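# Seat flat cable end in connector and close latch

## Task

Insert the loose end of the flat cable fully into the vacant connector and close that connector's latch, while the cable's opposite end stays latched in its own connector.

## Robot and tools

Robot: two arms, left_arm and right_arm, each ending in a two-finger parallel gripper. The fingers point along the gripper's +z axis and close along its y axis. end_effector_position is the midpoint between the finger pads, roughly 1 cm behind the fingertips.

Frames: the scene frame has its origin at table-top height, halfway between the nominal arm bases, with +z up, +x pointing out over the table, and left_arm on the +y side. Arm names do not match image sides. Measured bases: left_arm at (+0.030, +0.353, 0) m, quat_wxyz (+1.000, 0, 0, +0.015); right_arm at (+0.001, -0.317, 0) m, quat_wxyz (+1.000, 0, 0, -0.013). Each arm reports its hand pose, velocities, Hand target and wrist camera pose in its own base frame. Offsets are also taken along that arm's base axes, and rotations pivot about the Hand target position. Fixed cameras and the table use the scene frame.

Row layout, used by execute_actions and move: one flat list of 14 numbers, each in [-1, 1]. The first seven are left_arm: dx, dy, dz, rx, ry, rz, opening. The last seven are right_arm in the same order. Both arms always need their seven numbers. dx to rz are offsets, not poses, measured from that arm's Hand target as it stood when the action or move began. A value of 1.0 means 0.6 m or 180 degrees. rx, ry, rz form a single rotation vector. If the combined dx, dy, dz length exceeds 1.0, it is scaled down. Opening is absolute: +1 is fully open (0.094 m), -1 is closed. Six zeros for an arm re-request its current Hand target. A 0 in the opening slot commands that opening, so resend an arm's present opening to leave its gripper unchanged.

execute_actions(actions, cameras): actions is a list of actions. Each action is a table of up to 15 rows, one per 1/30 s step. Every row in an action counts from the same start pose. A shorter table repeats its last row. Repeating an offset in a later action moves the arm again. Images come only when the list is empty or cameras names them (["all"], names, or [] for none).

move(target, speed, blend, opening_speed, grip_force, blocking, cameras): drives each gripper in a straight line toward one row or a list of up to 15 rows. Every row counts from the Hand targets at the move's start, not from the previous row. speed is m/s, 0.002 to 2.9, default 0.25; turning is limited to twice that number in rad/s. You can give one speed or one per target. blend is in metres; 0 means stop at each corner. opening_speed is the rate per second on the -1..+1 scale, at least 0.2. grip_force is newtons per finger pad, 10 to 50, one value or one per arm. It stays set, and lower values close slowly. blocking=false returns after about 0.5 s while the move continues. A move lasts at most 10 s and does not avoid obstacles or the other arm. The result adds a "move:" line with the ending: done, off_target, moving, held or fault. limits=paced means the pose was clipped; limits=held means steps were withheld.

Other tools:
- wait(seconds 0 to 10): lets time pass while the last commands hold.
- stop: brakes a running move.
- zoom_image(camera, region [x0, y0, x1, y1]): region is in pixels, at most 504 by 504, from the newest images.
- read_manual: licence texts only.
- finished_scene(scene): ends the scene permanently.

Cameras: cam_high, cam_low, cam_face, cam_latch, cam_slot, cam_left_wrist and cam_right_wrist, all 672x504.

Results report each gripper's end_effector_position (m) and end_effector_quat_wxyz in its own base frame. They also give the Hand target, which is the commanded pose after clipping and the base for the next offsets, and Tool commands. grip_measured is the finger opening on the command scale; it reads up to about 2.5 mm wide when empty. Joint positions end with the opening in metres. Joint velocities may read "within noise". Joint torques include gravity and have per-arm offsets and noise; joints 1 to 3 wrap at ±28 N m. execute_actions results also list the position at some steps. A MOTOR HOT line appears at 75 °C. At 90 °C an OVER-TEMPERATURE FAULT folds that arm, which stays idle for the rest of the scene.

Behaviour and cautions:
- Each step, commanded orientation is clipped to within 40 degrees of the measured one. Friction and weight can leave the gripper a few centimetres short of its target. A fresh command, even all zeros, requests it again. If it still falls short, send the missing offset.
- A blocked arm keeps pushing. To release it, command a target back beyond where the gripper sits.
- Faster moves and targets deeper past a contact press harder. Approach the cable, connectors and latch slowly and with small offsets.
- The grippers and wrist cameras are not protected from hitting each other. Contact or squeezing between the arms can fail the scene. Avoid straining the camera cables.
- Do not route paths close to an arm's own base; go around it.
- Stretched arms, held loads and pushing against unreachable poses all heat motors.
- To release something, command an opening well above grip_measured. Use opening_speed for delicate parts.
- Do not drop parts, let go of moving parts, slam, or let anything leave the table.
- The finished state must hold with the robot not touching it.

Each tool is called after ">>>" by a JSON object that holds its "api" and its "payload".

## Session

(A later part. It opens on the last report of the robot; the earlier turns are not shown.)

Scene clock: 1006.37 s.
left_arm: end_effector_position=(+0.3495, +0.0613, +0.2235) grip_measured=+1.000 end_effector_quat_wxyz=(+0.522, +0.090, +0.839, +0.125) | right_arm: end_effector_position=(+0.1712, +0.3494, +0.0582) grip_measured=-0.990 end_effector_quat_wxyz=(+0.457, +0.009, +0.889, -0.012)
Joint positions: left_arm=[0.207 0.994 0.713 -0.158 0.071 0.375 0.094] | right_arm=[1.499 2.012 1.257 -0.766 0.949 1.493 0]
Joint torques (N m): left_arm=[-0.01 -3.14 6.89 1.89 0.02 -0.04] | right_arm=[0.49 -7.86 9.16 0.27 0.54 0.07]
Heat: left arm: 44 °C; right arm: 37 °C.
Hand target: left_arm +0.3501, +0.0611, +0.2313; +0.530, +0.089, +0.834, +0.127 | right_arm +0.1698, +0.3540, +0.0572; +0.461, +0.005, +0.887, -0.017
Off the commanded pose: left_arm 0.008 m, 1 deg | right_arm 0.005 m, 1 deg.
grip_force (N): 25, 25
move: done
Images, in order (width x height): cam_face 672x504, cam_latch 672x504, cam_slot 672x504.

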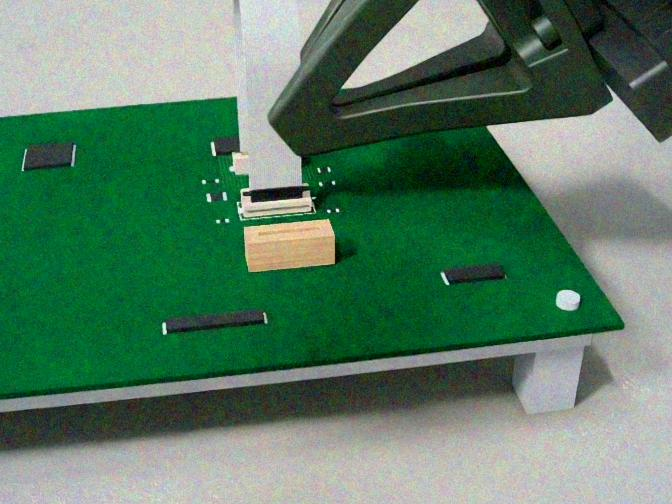

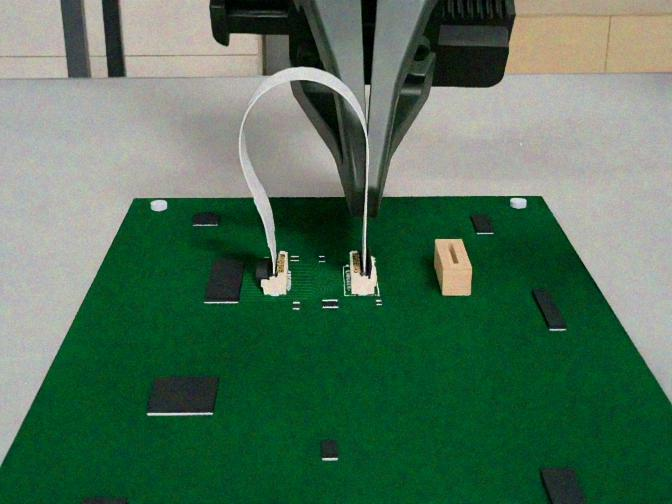

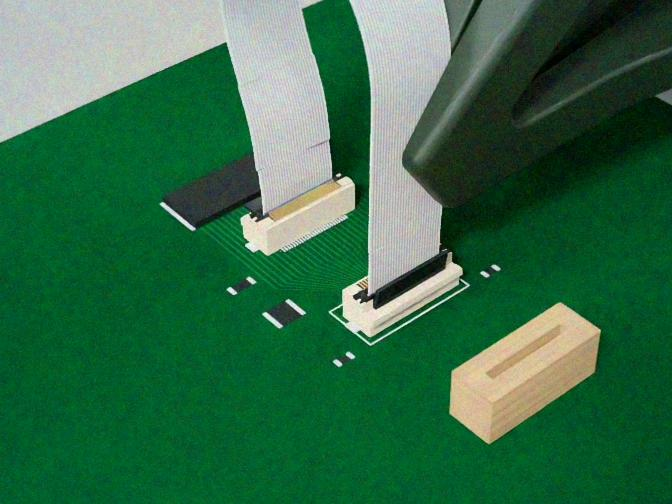

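>>> {"api": "move", "payload": {"target": [0,0,0,0,0,0,1,0,0.0001,-0.003,-0.0017,0.0001,0,-1], "speed": 0.02, "cameras": ["cam_face","cam_latch","cam_slot"]}}

>>> {"api": "zoom_image", "payload": {"camera": "cam_slot", "region": [345, 265, 395, 315]}}

>>> {"api": "zoom_image", "payload": {"camera": "cam_latch", "region": [340, 225, 390, 290]}}

>>> {"api": "zoom_image", "payload": {"camera": "cam_slot", "region": [340, 200, 470, 320]}}

Scene clock: 1026.90 s.
left_arm: end_effector_position=(+0.3495, +0.0613, +0.2235) grip_measured=+1.000 end_effector_quat_wxyz=(+0.522, +0.090, +0.839, +0.125) | right_arm: end_effector_position=(+0.1715, +0.3506, +0.0582) grip_measured=-0.990 end_effector_quat_wxyz=(+0.458, +0.008, +0.889, -0.013)
Joint positions: left_arm=[0.207 0.994 0.713 -0.158 0.071 0.375 0.094] | right_arm=[1.499 2.018 1.264 -0.769 0.952 1.493 0]
Joint torques (N m): left_arm=[-0.02 -3.12 6.87 1.89 0.02 -0.04] | right_arm=[0.46 -7.73 8.47 0.29 0.54 0.04]
Heat: left arm: 44 °C; right arm: 37 °C.
Hand target: left_arm +0.3501, +0.0611, +0.2313; +0.530, +0.089, +0.834, +0.127 | right_arm +0.1698, +0.3540, +0.0554; +0.461, +0.004, +0.887, -0.019
Off the commanded pose: left_arm 0.008 m, 1 deg | right_arm 0.005 m, 1 deg.
grip_force (N): 25, 25
move: done
Images, in order (width x height): cam_face 672x504, cam_latch 672x504, cam_slot 672x504.

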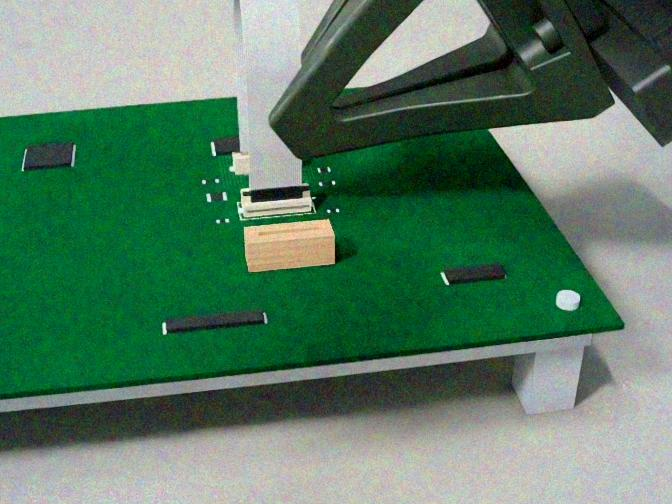

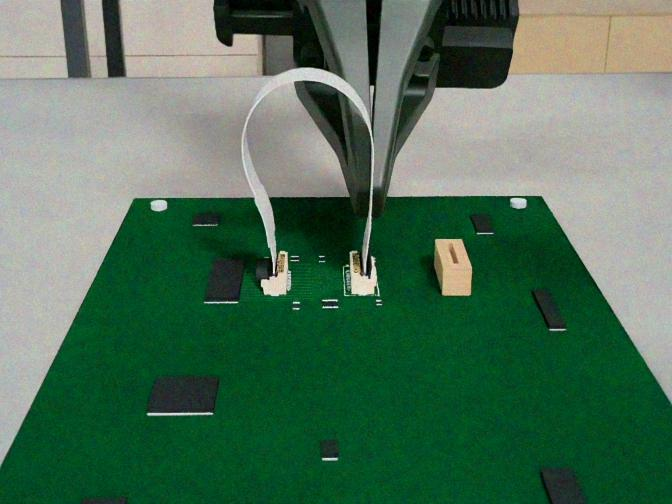

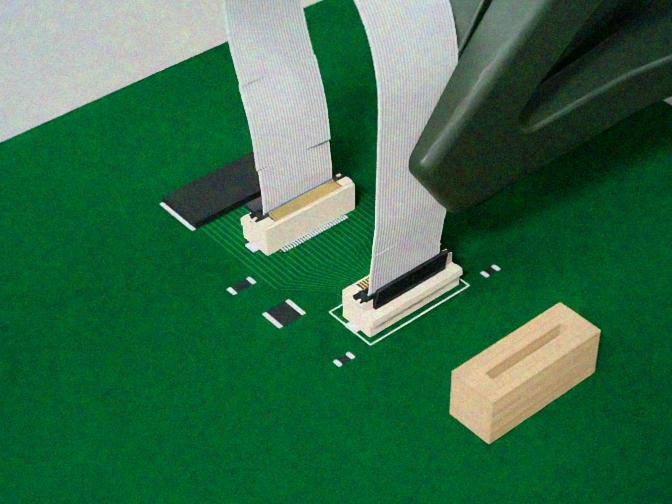

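Scaled by 10.080 from the camera's 672x504 image, which has a finer 960x720 frame.

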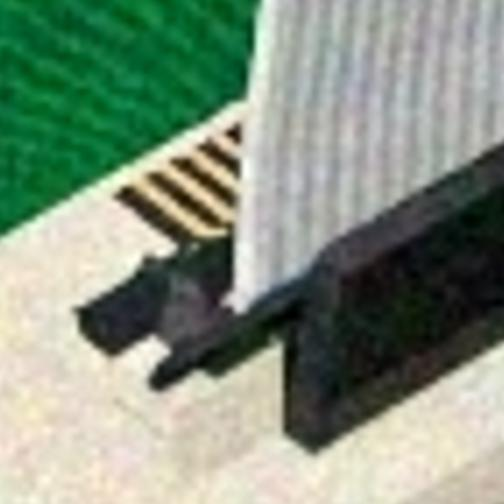

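Scaled by 7.754 from the camera's 672x504 image, which has a finer 960x720 frame.

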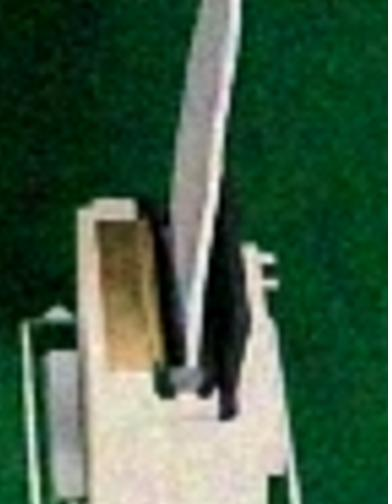

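Scaled by 3.877 from the camera's 672x504 image, which has a finer 960x720 frame.

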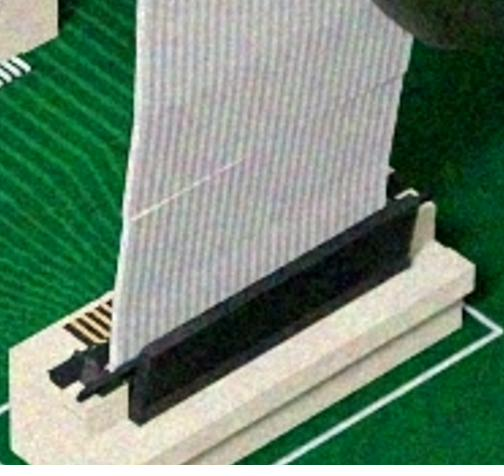

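>>> {"api": "move", "payload": {"target": [[0,0,0,0,0,0,1,0,0.0008,0.0058,0.0034,-0.0002,0,-1],[0,0,0,0,0,0,1,0,0.0008,0.0058,0.0034,-0.0002,0,-0.7]], "speed": 0.02, "opening_speed": 0.5, "cameras": ["cam_face","cam_latch","cam_slot","cam_right_wrist"]}}

>>> {"api": "zoom_image", "payload": {"camera": "cam_slot", "region": [345, 265, 395, 315]}}

>>> {"api": "zoom_image", "payload": {"camera": "cam_latch", "region": [340, 225, 390, 290]}}

>>> {"api": "zoom_image", "payload": {"camera": "cam_slot", "region": [340, 200, 470, 320]}}

Scene clock: 1133.00 s.
left_arm: end_effector_position=(+0.3495, +0.0613, +0.2235) grip_measured=+1.000 end_effector_quat_wxyz=(+0.522, +0.090, +0.839, +0.125) | right_arm: end_effector_position=(+0.1714, +0.3506, +0.0581) grip_measured=-0.702 end_effector_quat_wxyz=(+0.458, +0.009, +0.889, -0.013)
Joint positions: left_arm=[0.207 0.994 0.713 -0.158 0.071 0.375 0.094] | right_arm=[1.499 2.018 1.264 -0.77 0.95 1.493 0.014]
Joint torques (N m): left_arm=[-0.01 -3.14 6.9 1.89 0.03 -0.05] | right_arm=[0.47 -8.79 8.61 0.29 0.5 0.07]
Heat: left arm: 45 °C; right arm: 37 °C.
Hand target: left_arm +0.3501, +0.0611, +0.2313; +0.530, +0.089, +0.834, +0.127 | right_arm +0.1698, +0.3546, +0.0590; +0.461, +0.007, +0.887, -0.014
Off the commanded pose: left_arm 0.008 m, 1 deg | right_arm 0.004 m, 0 deg.
grip_force (N): 25, 25
move: done
Images, in order (width x height): cam_face 672x504, cam_latch 672x504, cam_slot 672x504, cam_right_wrist 672x504.

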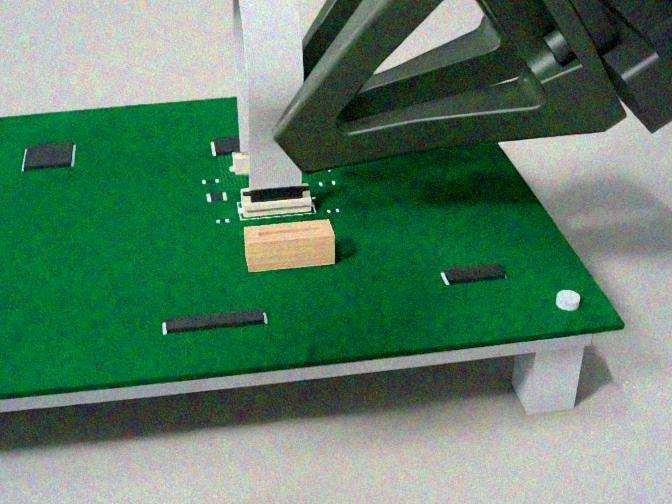

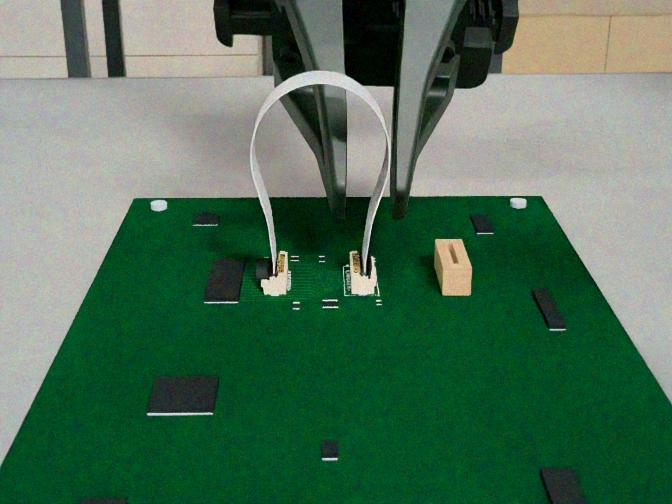

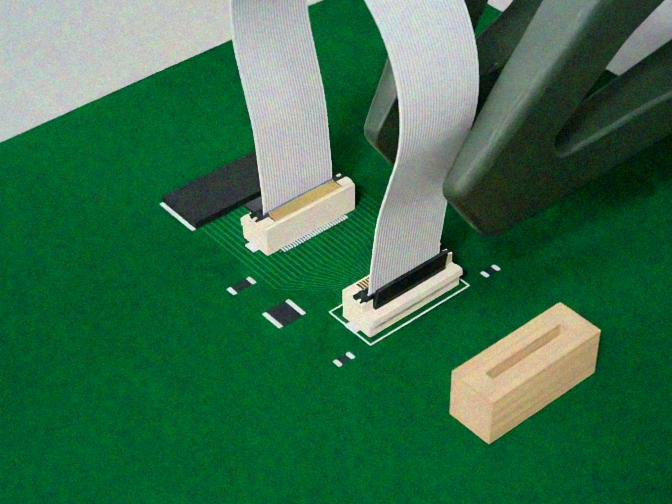

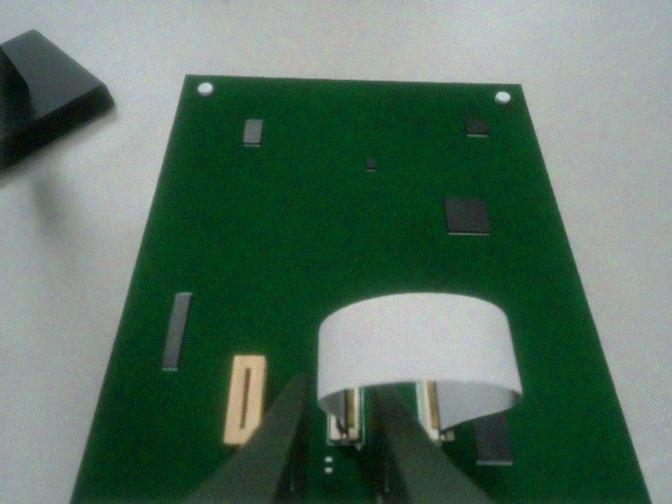

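Scaled by 10.080 from the camera's 672x504 image, which has a finer 960x720 frame.

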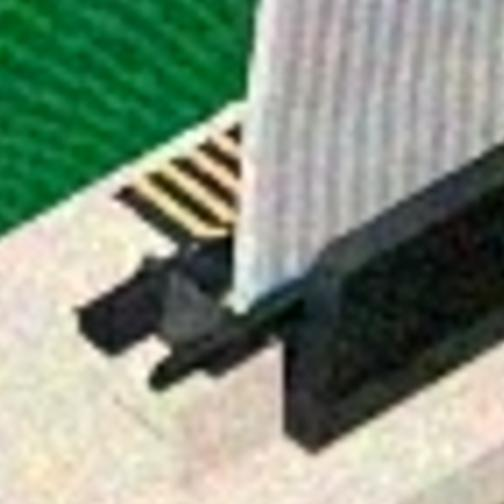

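Scaled by 7.754 from the camera's 672x504 image, which has a finer 960x720 frame.

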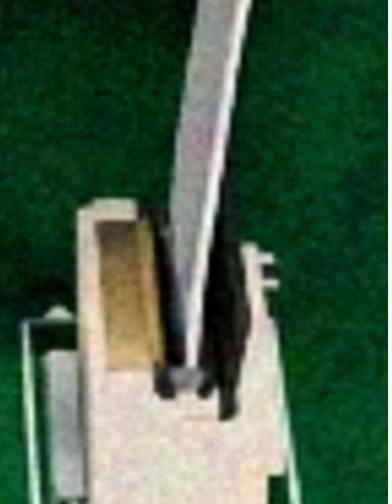

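Scaled by 3.877 from the camera's 672x504 image, which has a finer 960x720 frame.

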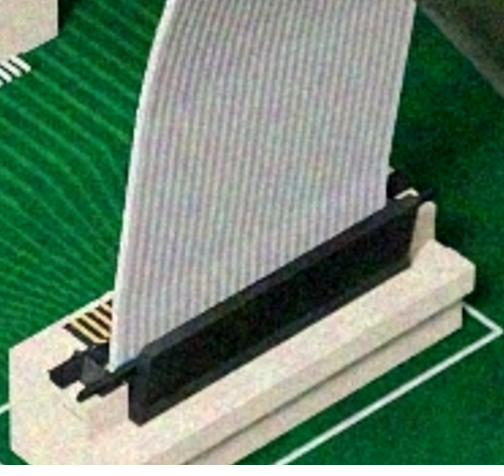

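>>> {"api": "move", "payload": {"target": [0,0,0,0,0,0,1,0.0222,0,0,0,0,0,-0.7], "speed": 0.03}}

>>> {"api": "move", "payload": {"target": [0,0,0,0,0,0,1,0,-0.0015,-0.0107,-0.0064,0.0004,0,-0.7], "speed": 0.02, "cameras": ["cam_face","cam_latch","cam_slot","cam_right_wrist"]}}

Scene clock: 1177.60 s.
left_arm: end_effector_position=(+0.3495, +0.0613, +0.2235) grip_measured=+1.000 end_effector_quat_wxyz=(+0.522, +0.090, +0.839, +0.125) | right_arm: end_effector_position=(+0.1806, +0.3515, +0.0581) grip_measured=-0.702 end_effector_quat_wxyz=(+0.457, +0.005, +0.889, -0.016)
Joint positions: left_arm=[0.207 0.994 0.713 -0.158 0.071 0.375 0.094] | right_arm=[1.473 2.018 1.264 -0.739 0.948 1.444 0.014]
Joint torques (N m): left_arm=[-0.01 -3.12 6.91 1.89 0.02 -0.04] | right_arm=[-0.39 -9.5 7.43 0.62 0.54 -0.05]
Heat: left arm: 45 °C; right arm: 37 °C.
Hand target: left_arm +0.3501, +0.0611, +0.2313; +0.530, +0.089, +0.834, +0.127 | right_arm +0.1831, +0.3546, +0.0590; +0.461, +0.007, +0.887, -0.014
Off the commanded pose: left_arm 0.008 m, 1 deg | right_arm 0.004 m, 1 deg.
grip_force (N): 25, 25
move: done

Scene clock: 1178.43 s.
left_arm: end_effector_position=(+0.3495, +0.0613, +0.2235) grip_measured=+1.000 end_effector_quat_wxyz=(+0.522, +0.090, +0.839, +0.125) | right_arm: end_effector_position=(+0.1806, +0.3511, +0.0557) grip_measured=-0.702 end_effector_quat_wxyz=(+0.457, +0.003, +0.889, -0.020)
Joint positions: left_arm=[0.207 0.994 0.713 -0.158 0.071 0.375 0.094] | right_arm=[1.473 2.024 1.264 -0.739 0.948 1.443 0.014]
Joint torques (N m): left_arm=[-0.01 -3.14 6.9 1.89 0.02 -0.04] | right_arm=[-0.44 -8.25 7.62 0.6 0.57 -0.08]
Heat: left arm: 45 °C; right arm: 37 °C.
Hand target: left_arm +0.3501, +0.0611, +0.2313; +0.530, +0.089, +0.834, +0.127 | right_arm +0.1831, +0.3537, +0.0525; +0.460, +0.002, +0.887, -0.024
Off the commanded pose: left_arm 0.008 m, 1 deg | right_arm 0.005 m, 1 deg.
grip_force (N): 25, 25
move: done
Images, in order (width x height): cam_face 672x504, cam_latch 672x504, cam_slot 672x504, cam_right_wrist 672x504.

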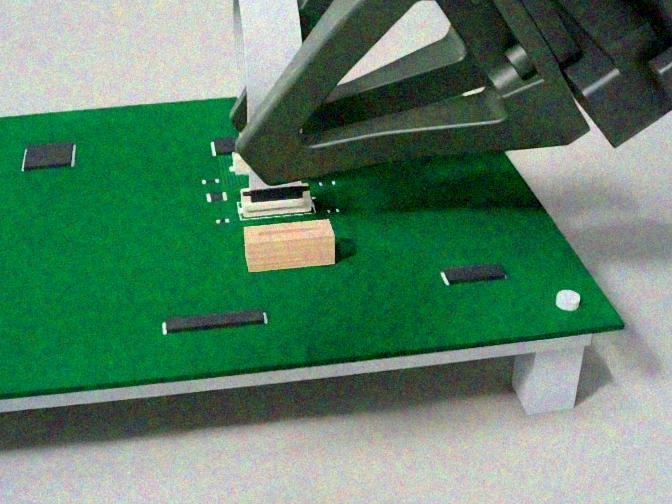

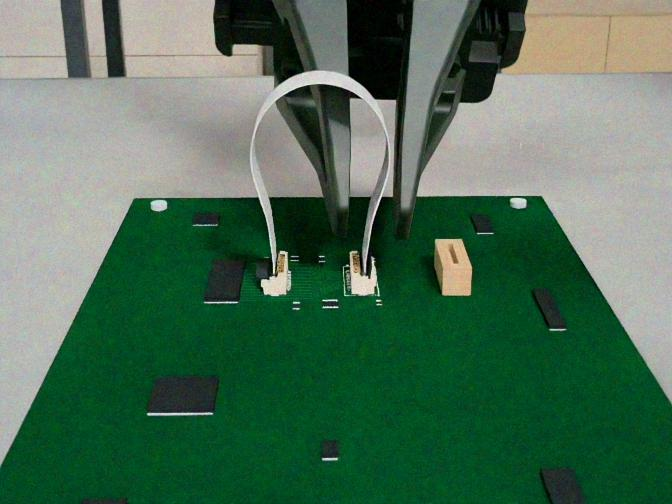

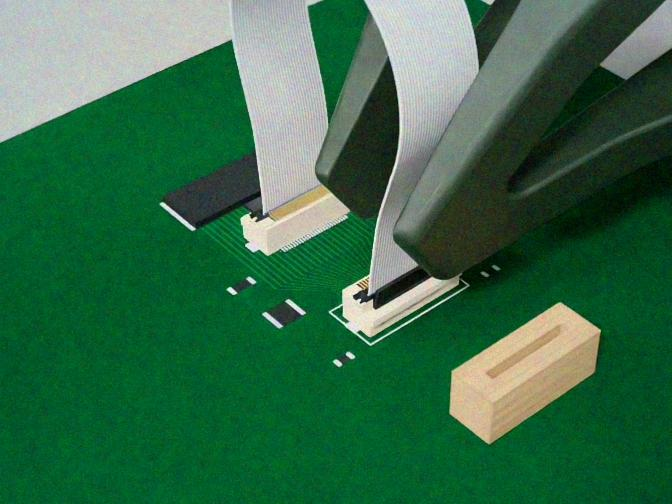

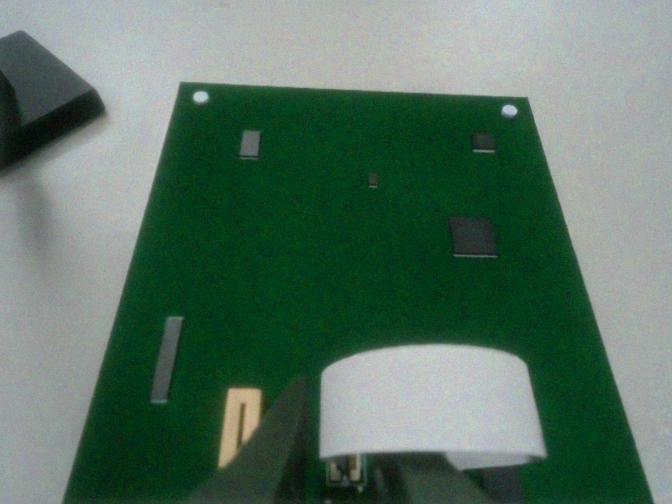

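>>> {"api": "execute_actions", "payload": {"actions": [], "cameras": ["cam_face","cam_latch","cam_slot"]}}

Scene clock: 1218.17 s.
left_arm: end_effector_position=(+0.3495, +0.0613, +0.2235) grip_measured=+1.000 end_effector_quat_wxyz=(+0.522, +0.090, +0.839, +0.125) | right_arm: end_effector_position=(+0.1806, +0.3511, +0.0557) grip_measured=-0.702 end_effector_quat_wxyz=(+0.457, +0.003, +0.889, -0.020)
Joint positions: left_arm=[0.207 0.994 0.713 -0.158 0.071 0.375 0.094] | right_arm=[1.473 2.024 1.264 -0.739 0.948 1.443 0.014]
Joint velocities: within noise
Joint torques (N m): left_arm=[-0.02 -3.14 6.89 1.89 0.02 -0.04] | right_arm=[-0.17 -8.2 7.6 0.56 0.53 -0.06]
Heat: left arm: 45 °C; right arm: 37 °C.
Hand target: left_arm +0.3501, +0.0611, +0.2313; +0.530, +0.089, +0.834, +0.127 | right_arm +0.1831, +0.3537, +0.0525; +0.460, +0.002, +0.887, -0.024
Tool commands: left_gripper/opening=+1.0 right_gripper/opening=-0.7
Off the commanded pose: left_arm 0.008 m, 1 deg | right_arm 0.005 m, 1 deg.
grip_force (N): 25, 25
Images, in order (width x height): cam_face 672x504, cam_latch 672x504, cam_slot 672x504.

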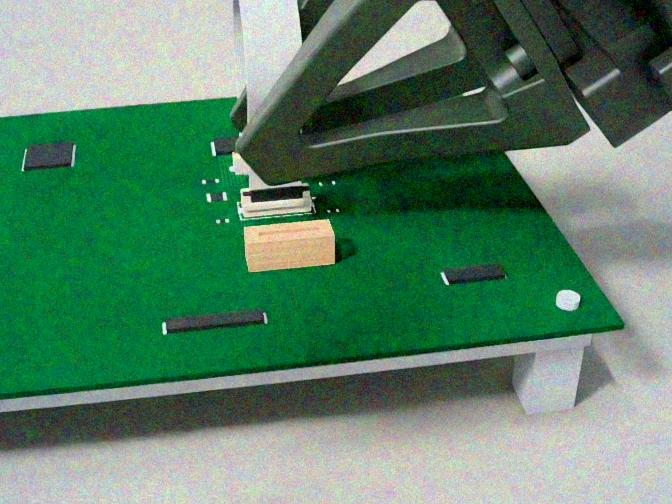

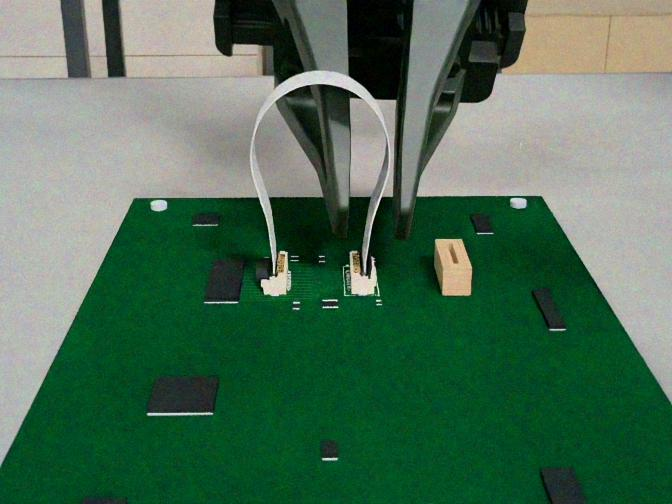

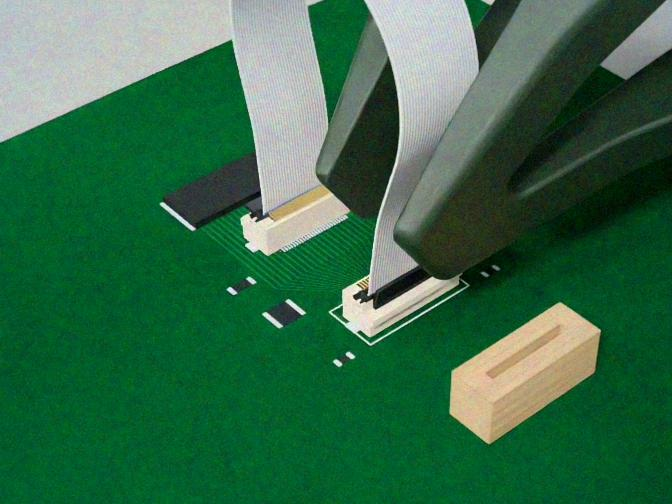

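>>> {"api": "zoom_image", "payload": {"camera": "cam_latch", "region": [300, 190, 420, 310]}}

>>> {"api": "zoom_image", "payload": {"camera": "cam_slot", "region": [310, 180, 500, 350]}}

>>> {"api": "zoom_image", "payload": {"camera": "cam_face", "region": [220, 140, 340, 230]}}

Scaled by 4.200 from the camera's 672x504 image, which has a finer 960x720 frame.

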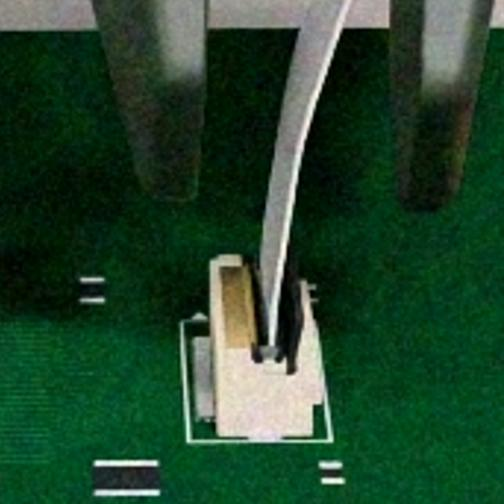

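Scaled by 2.653 from the camera's 672x504 image, which has a finer 960x720 frame.

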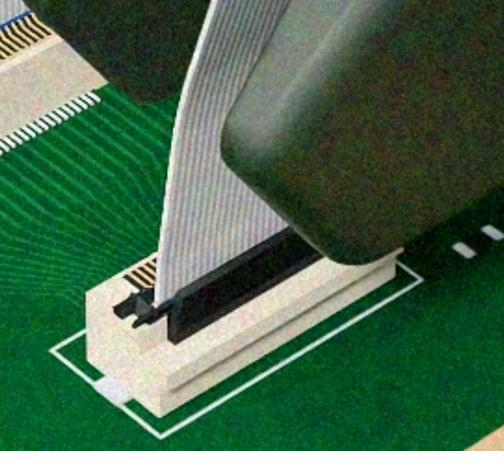

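Scaled by 4.200 from the camera's 672x504 image, which has a finer 960x720 frame.

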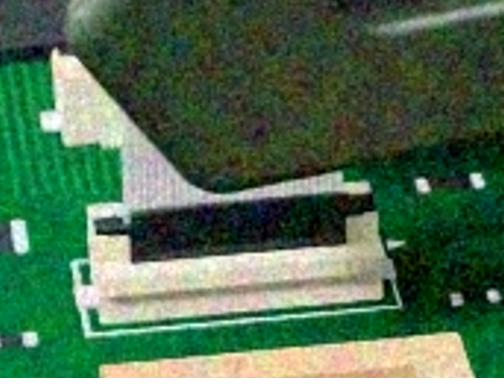

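>>> {"api": "move", "payload": {"target": [0,0,0,0,0,0,1,0,-0.0007,-0.004,-0.0022,0.00018,0,-0.7], "speed": 0.03, "cameras": ["cam_latch","cam_face"]}}

>>> {"api": "zoom_image", "payload": {"camera": "cam_latch", "region": [300, 190, 420, 310]}}

>>> {"api": "zoom_image", "payload": {"camera": "cam_face", "region": [220, 140, 340, 230]}}

Scene clock: 1247.30 s.
left_arm: end_effector_position=(+0.3495, +0.0613, +0.2235) grip_measured=+1.000 end_effector_quat_wxyz=(+0.522, +0.090, +0.839, +0.125) | right_arm: end_effector_position=(+0.1805, +0.3507, +0.0534) grip_measured=-0.702 end_effector_quat_wxyz=(+0.457, +0.001, +0.889, -0.023)
Joint positions: left_arm=[0.207 0.994 0.713 -0.158 0.071 0.375 0.094] | right_arm=[1.473 2.031 1.264 -0.739 0.948 1.443 0.014]
Joint torques (N m): left_arm=[-0.01 -3.12 6.89 1.89 0.02 -0.05] | right_arm=[-0.36 -8.35 7.69 0.57 0.58 -0.04]
Heat: left arm: 45 °C; right arm: 36 °C.
Hand target: left_arm +0.3501, +0.0611, +0.2313; +0.530, +0.089, +0.834, +0.127 | right_arm +0.1831, +0.3532, +0.0501; +0.460, +0.000, +0.887, -0.027
Off the commanded pose: left_arm 0.008 m, 1 deg | right_arm 0.005 m, 1 deg.
grip_force (N): 25, 25
move: done
Images, in order (width x height): cam_face 672x504, cam_latch 672x504.

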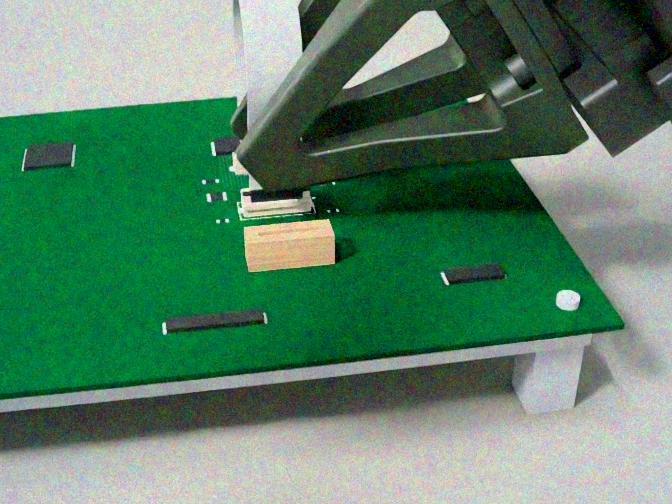

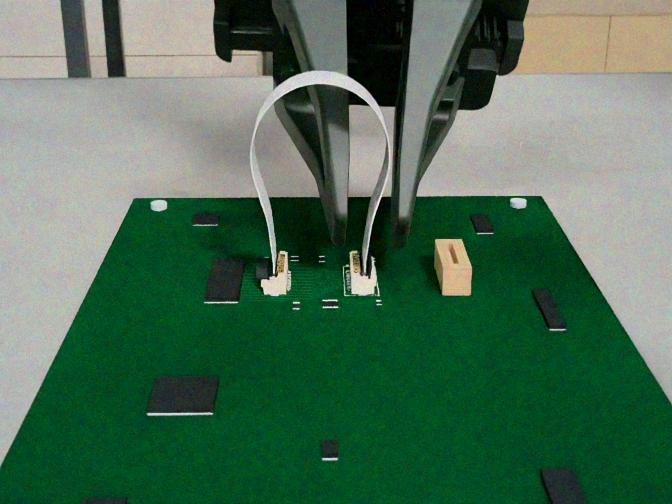

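Scaled by 4.200 from the camera's 672x504 image, which has a finer 960x720 frame.

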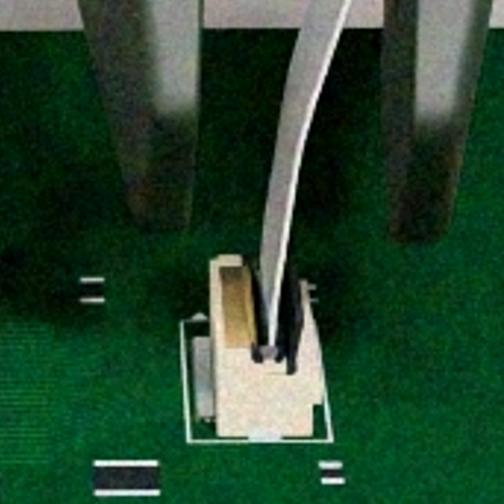

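Scaled by 4.200 from the camera's 672x504 image, which has a finer 960x720 frame.

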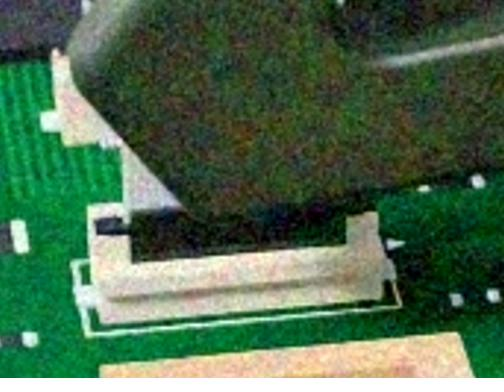

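>>> {"api": "move", "payload": {"target": [0,0,0,0,0,0,1,0,-0.0007,-0.004,-0.0022,0.00018,0,-0.7], "speed": 0.03, "cameras": ["cam_latch","cam_face"]}}

>>> {"api": "zoom_image", "payload": {"camera": "cam_latch", "region": [300, 190, 420, 310]}}

>>> {"api": "zoom_image", "payload": {"camera": "cam_face", "region": [220, 140, 340, 230]}}

Scene clock: 1261.20 s.
left_arm: end_effector_position=(+0.3495, +0.0613, +0.2235) grip_measured=+1.000 end_effector_quat_wxyz=(+0.522, +0.090, +0.839, +0.125) | right_arm: end_effector_position=(+0.1805, +0.3503, +0.0511) grip_measured=-0.702 end_effector_quat_wxyz=(+0.456, +0.000, +0.889, -0.025)
Joint positions: left_arm=[0.207 0.994 0.713 -0.158 0.071 0.375 0.094] | right_arm=[1.473 2.038 1.264 -0.739 0.948 1.443 0.014]
Joint torques (N m): left_arm=[-0.01 -3.14 6.89 1.89 0.02 -0.03] | right_arm=[-0.44 -8.24 7.54 0.55 0.55 -0.1]
Heat: left arm: 45 °C; right arm: 37 °C.
Hand target: left_arm +0.3501, +0.0611, +0.2313; +0.530, +0.089, +0.834, +0.127 | right_arm +0.1831, +0.3529, +0.0478; +0.460, -0.001, +0.887, -0.029
Off the commanded pose: left_arm 0.008 m, 1 deg | right_arm 0.005 m, 1 deg.
grip_force (N): 25, 25
move: done
Images, in order (width x height): cam_face 672x504, cam_latch 672x504.

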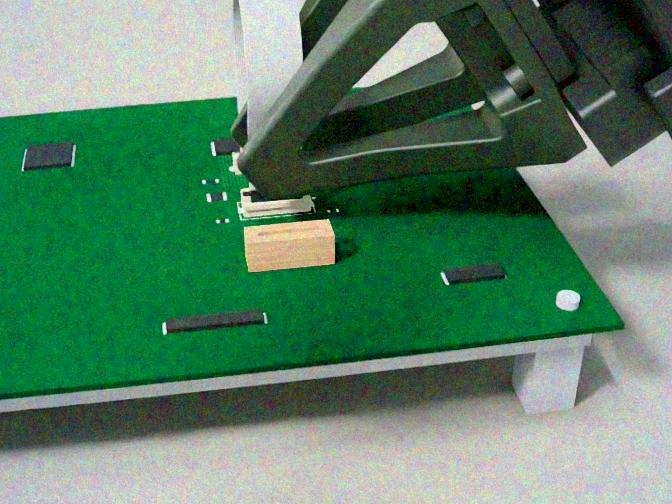

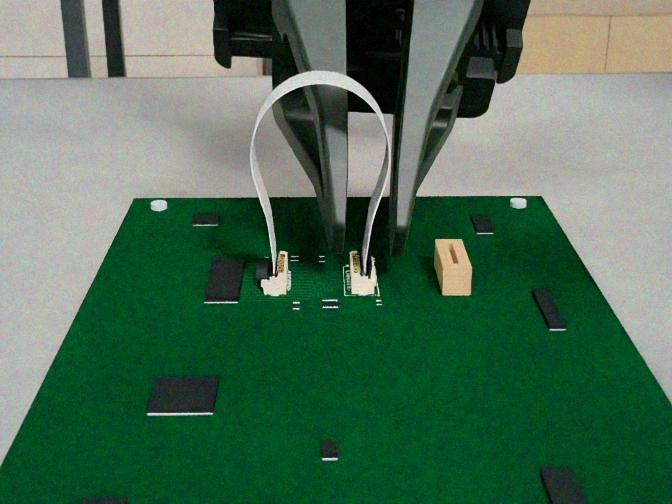

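Scaled by 4.200 from the camera's 672x504 image, which has a finer 960x720 frame.

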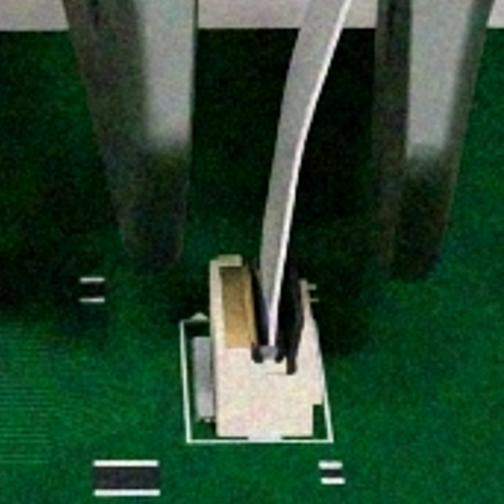

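Scaled by 4.200 from the camera's 672x504 image, which has a finer 960x720 frame.

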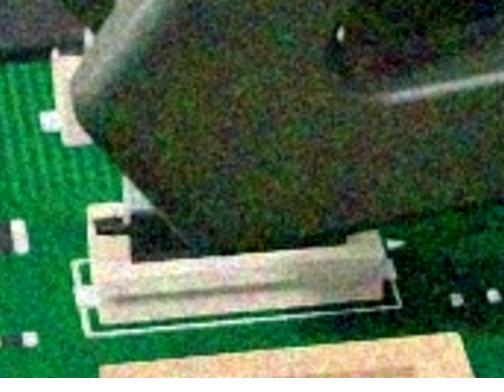

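>>> {"api": "move", "payload": {"target": [0,0,0,0,0,0,1,0,-0.0003,-0.0018,-0.0010,0.0001,0,-0.7], "speed": 0.03, "cameras": ["cam_latch","cam_face"]}}

>>> {"api": "zoom_image", "payload": {"camera": "cam_latch", "region": [300, 190, 420, 310]}}

Scene clock: 1289.80 s.
left_arm: end_effector_position=(+0.3495, +0.0613, +0.2235) grip_measured=+1.000 end_effector_quat_wxyz=(+0.522, +0.090, +0.839, +0.125) | right_arm: end_effector_position=(+0.1805, +0.3503, +0.0511) grip_measured=-0.702 end_effector_quat_wxyz=(+0.456, +0.000, +0.889, -0.025)
Joint positions: left_arm=[0.207 0.994 0.713 -0.158 0.071 0.375 0.094] | right_arm=[1.473 2.038 1.264 -0.739 0.948 1.443 0.014]
Joint torques (N m): left_arm=[-0.01 -3.15 6.86 1.89 0.03 -0.04] | right_arm=[-0.39 -8.01 7.76 0.58 0.53 -0.05]
Heat: left arm: 45 °C; right arm: 37 °C.
Hand target: left_arm +0.3501, +0.0611, +0.2313; +0.530, +0.089, +0.834, +0.127 | right_arm +0.1831, +0.3527, +0.0467; +0.460, -0.002, +0.888, -0.031
Off the commanded pose: left_arm 0.008 m, 1 deg | right_arm 0.006 m, 1 deg.
grip_force (N): 25, 25
move: done
Images, in order (width x height): cam_face 672x504, cam_latch 672x504.

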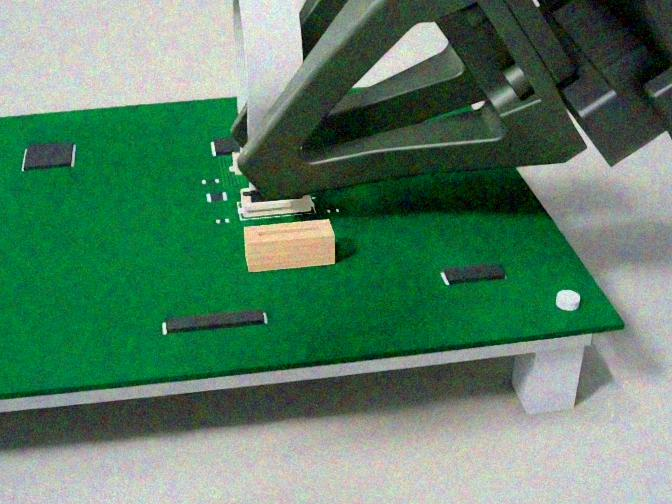

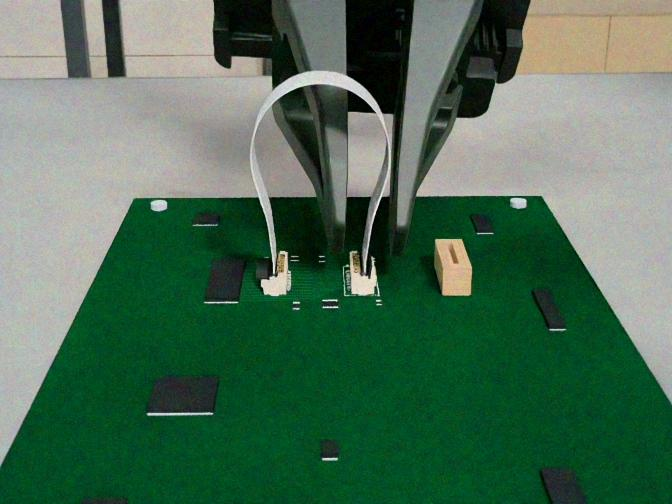

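Scaled by 4.200 from the camera's 672x504 image, which has a finer 960x720 frame.

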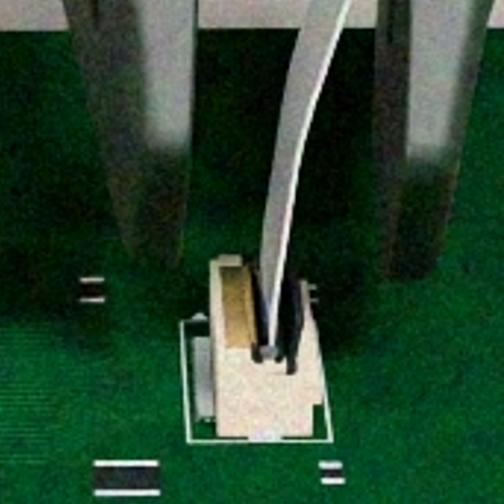

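>>> {"api": "move", "payload": {"target": [0,0,0,0,0,0,1,0,-0.0003,-0.002,-0.0011,0.0001,0,-0.7], "speed": 0.03, "cameras": []}}

Scene clock: 1294.37 s.
left_arm: end_effector_position=(+0.3495, +0.0613, +0.2235) grip_measured=+1.000 end_effector_quat_wxyz=(+0.522, +0.090, +0.839, +0.125) | right_arm: end_effector_position=(+0.1805, +0.3498, +0.0488) grip_measured=-0.702 end_effector_quat_wxyz=(+0.456, -0.002, +0.889, -0.028)
Joint positions: left_arm=[0.207 0.994 0.713 -0.158 0.071 0.375 0.094] | right_arm=[1.473 2.044 1.264 -0.739 0.948 1.443 0.014]
Joint torques (N m): left_arm=[-0.01 -3.14 6.89 1.89 0.02 -0.04] | right_arm=[-0.24 -8.06 7.64 0.53 0.54 -0.02]
Heat: left arm: 45 °C; right arm: 37 °C.
Hand target: left_arm +0.3501, +0.0611, +0.2313; +0.530, +0.089, +0.834, +0.127 | right_arm +0.1831, +0.3525, +0.0455; +0.460, -0.003, +0.888, -0.032
Off the commanded pose: left_arm 0.008 m, 1 deg | right_arm 0.005 m, 1 deg.
grip_force (N): 25, 25
move: done
No camera images: "cameras" was empty.

>>> {"api": "execute_actions", "payload": {"actions": [], "cameras": ["cam_latch","cam_face","cam_slot"]}}

>>> {"api": "zoom_image", "payload": {"camera": "cam_latch", "region": [320, 210, 420, 310]}}

>>> {"api": "zoom_image", "payload": {"camera": "cam_slot", "region": [310, 180, 500, 350]}}

>>> {"api": "zoom_image", "payload": {"camera": "cam_face", "region": [220, 140, 340, 230]}}

Scene clock: 1301.60 s.
left_arm: end_effector_position=(+0.3495, +0.0613, +0.2235) grip_measured=+1.000 end_effector_quat_wxyz=(+0.522, +0.090, +0.839, +0.125) | right_arm: end_effector_position=(+0.1805, +0.3498, +0.0488) grip_measured=-0.702 end_effector_quat_wxyz=(+0.456, -0.002, +0.889, -0.028)
Joint positions: left_arm=[0.207 0.994 0.713 -0.158 0.071 0.375 0.094] | right_arm=[1.473 2.044 1.264 -0.739 0.948 1.443 0.014]
Joint velocities: within noise
Joint torques (N m): left_arm=[-0.01 -3.15 6.89 1.89 0.01 -0.04] | right_arm=[-0.57 -8.16 7.57 0.52 0.56 -0.05]
Heat: left arm: 45 °C; right arm: 36 °C.
Hand target: left_arm +0.3501, +0.0611, +0.2313; +0.530, +0.089, +0.834, +0.127 | right_arm +0.1831, +0.3525, +0.0455; +0.460, -0.003, +0.888, -0.032
Tool commands: left_gripper/opening=+1.0 right_gripper/opening=-0.7
Off the commanded pose: left_arm 0.008 m, 1 deg | right_arm 0.005 m, 1 deg.
grip_force (N): 25, 25
Images, in order (width x height): cam_face 672x504, cam_latch 672x504, cam_slot 672x504.

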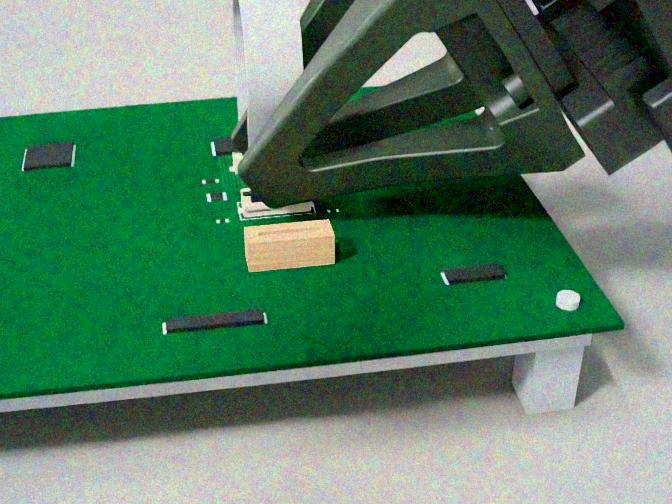

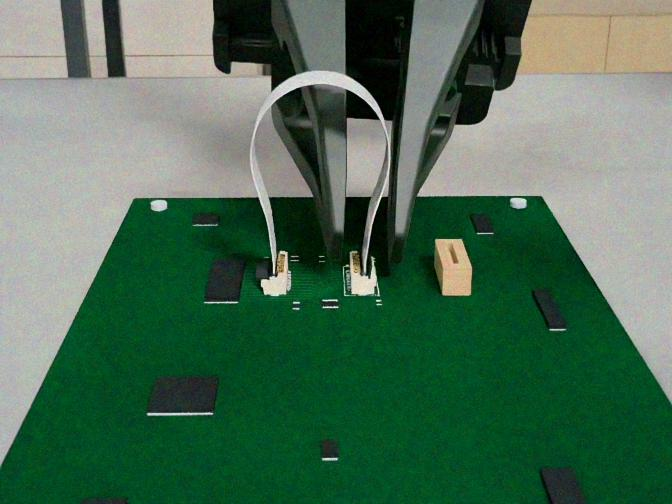

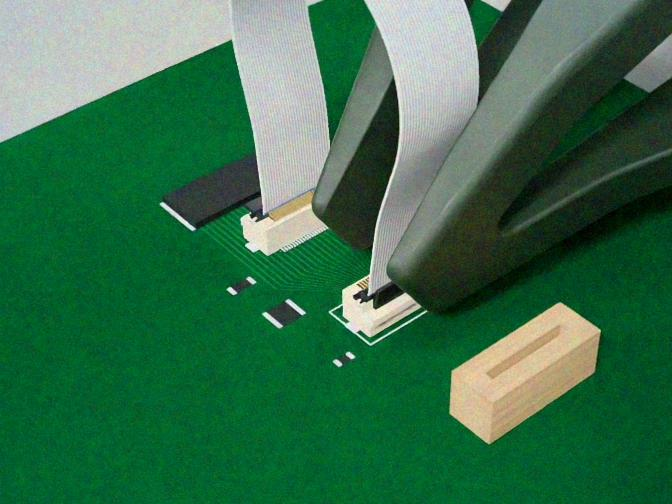

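Scaled by 5.040 from the camera's 672x504 image, which has a finer 960x720 frame.

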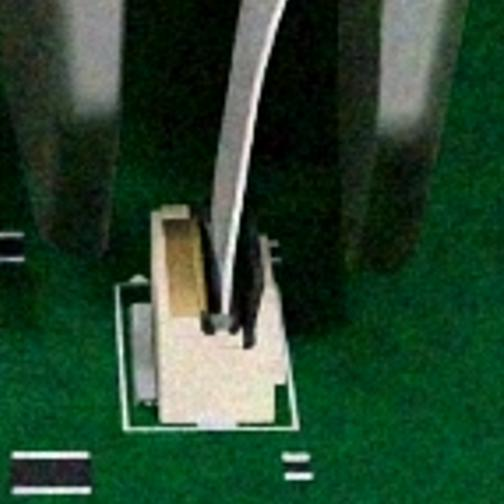

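Scaled by 2.653 from the camera's 672x504 image, which has a finer 960x720 frame.

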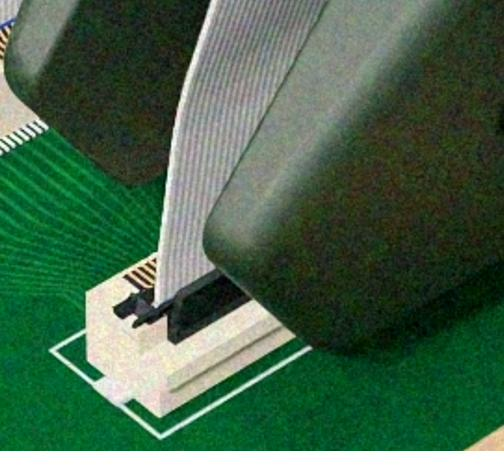

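Scaled by 4.200 from the camera's 672x504 image, which has a finer 960x720 frame.

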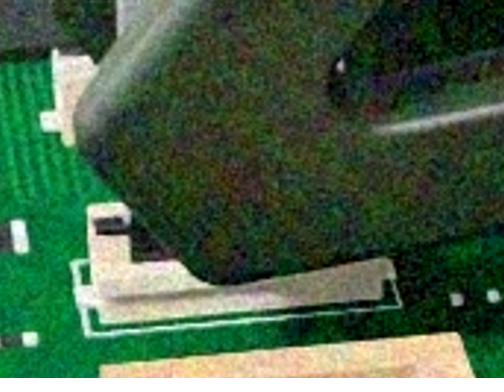

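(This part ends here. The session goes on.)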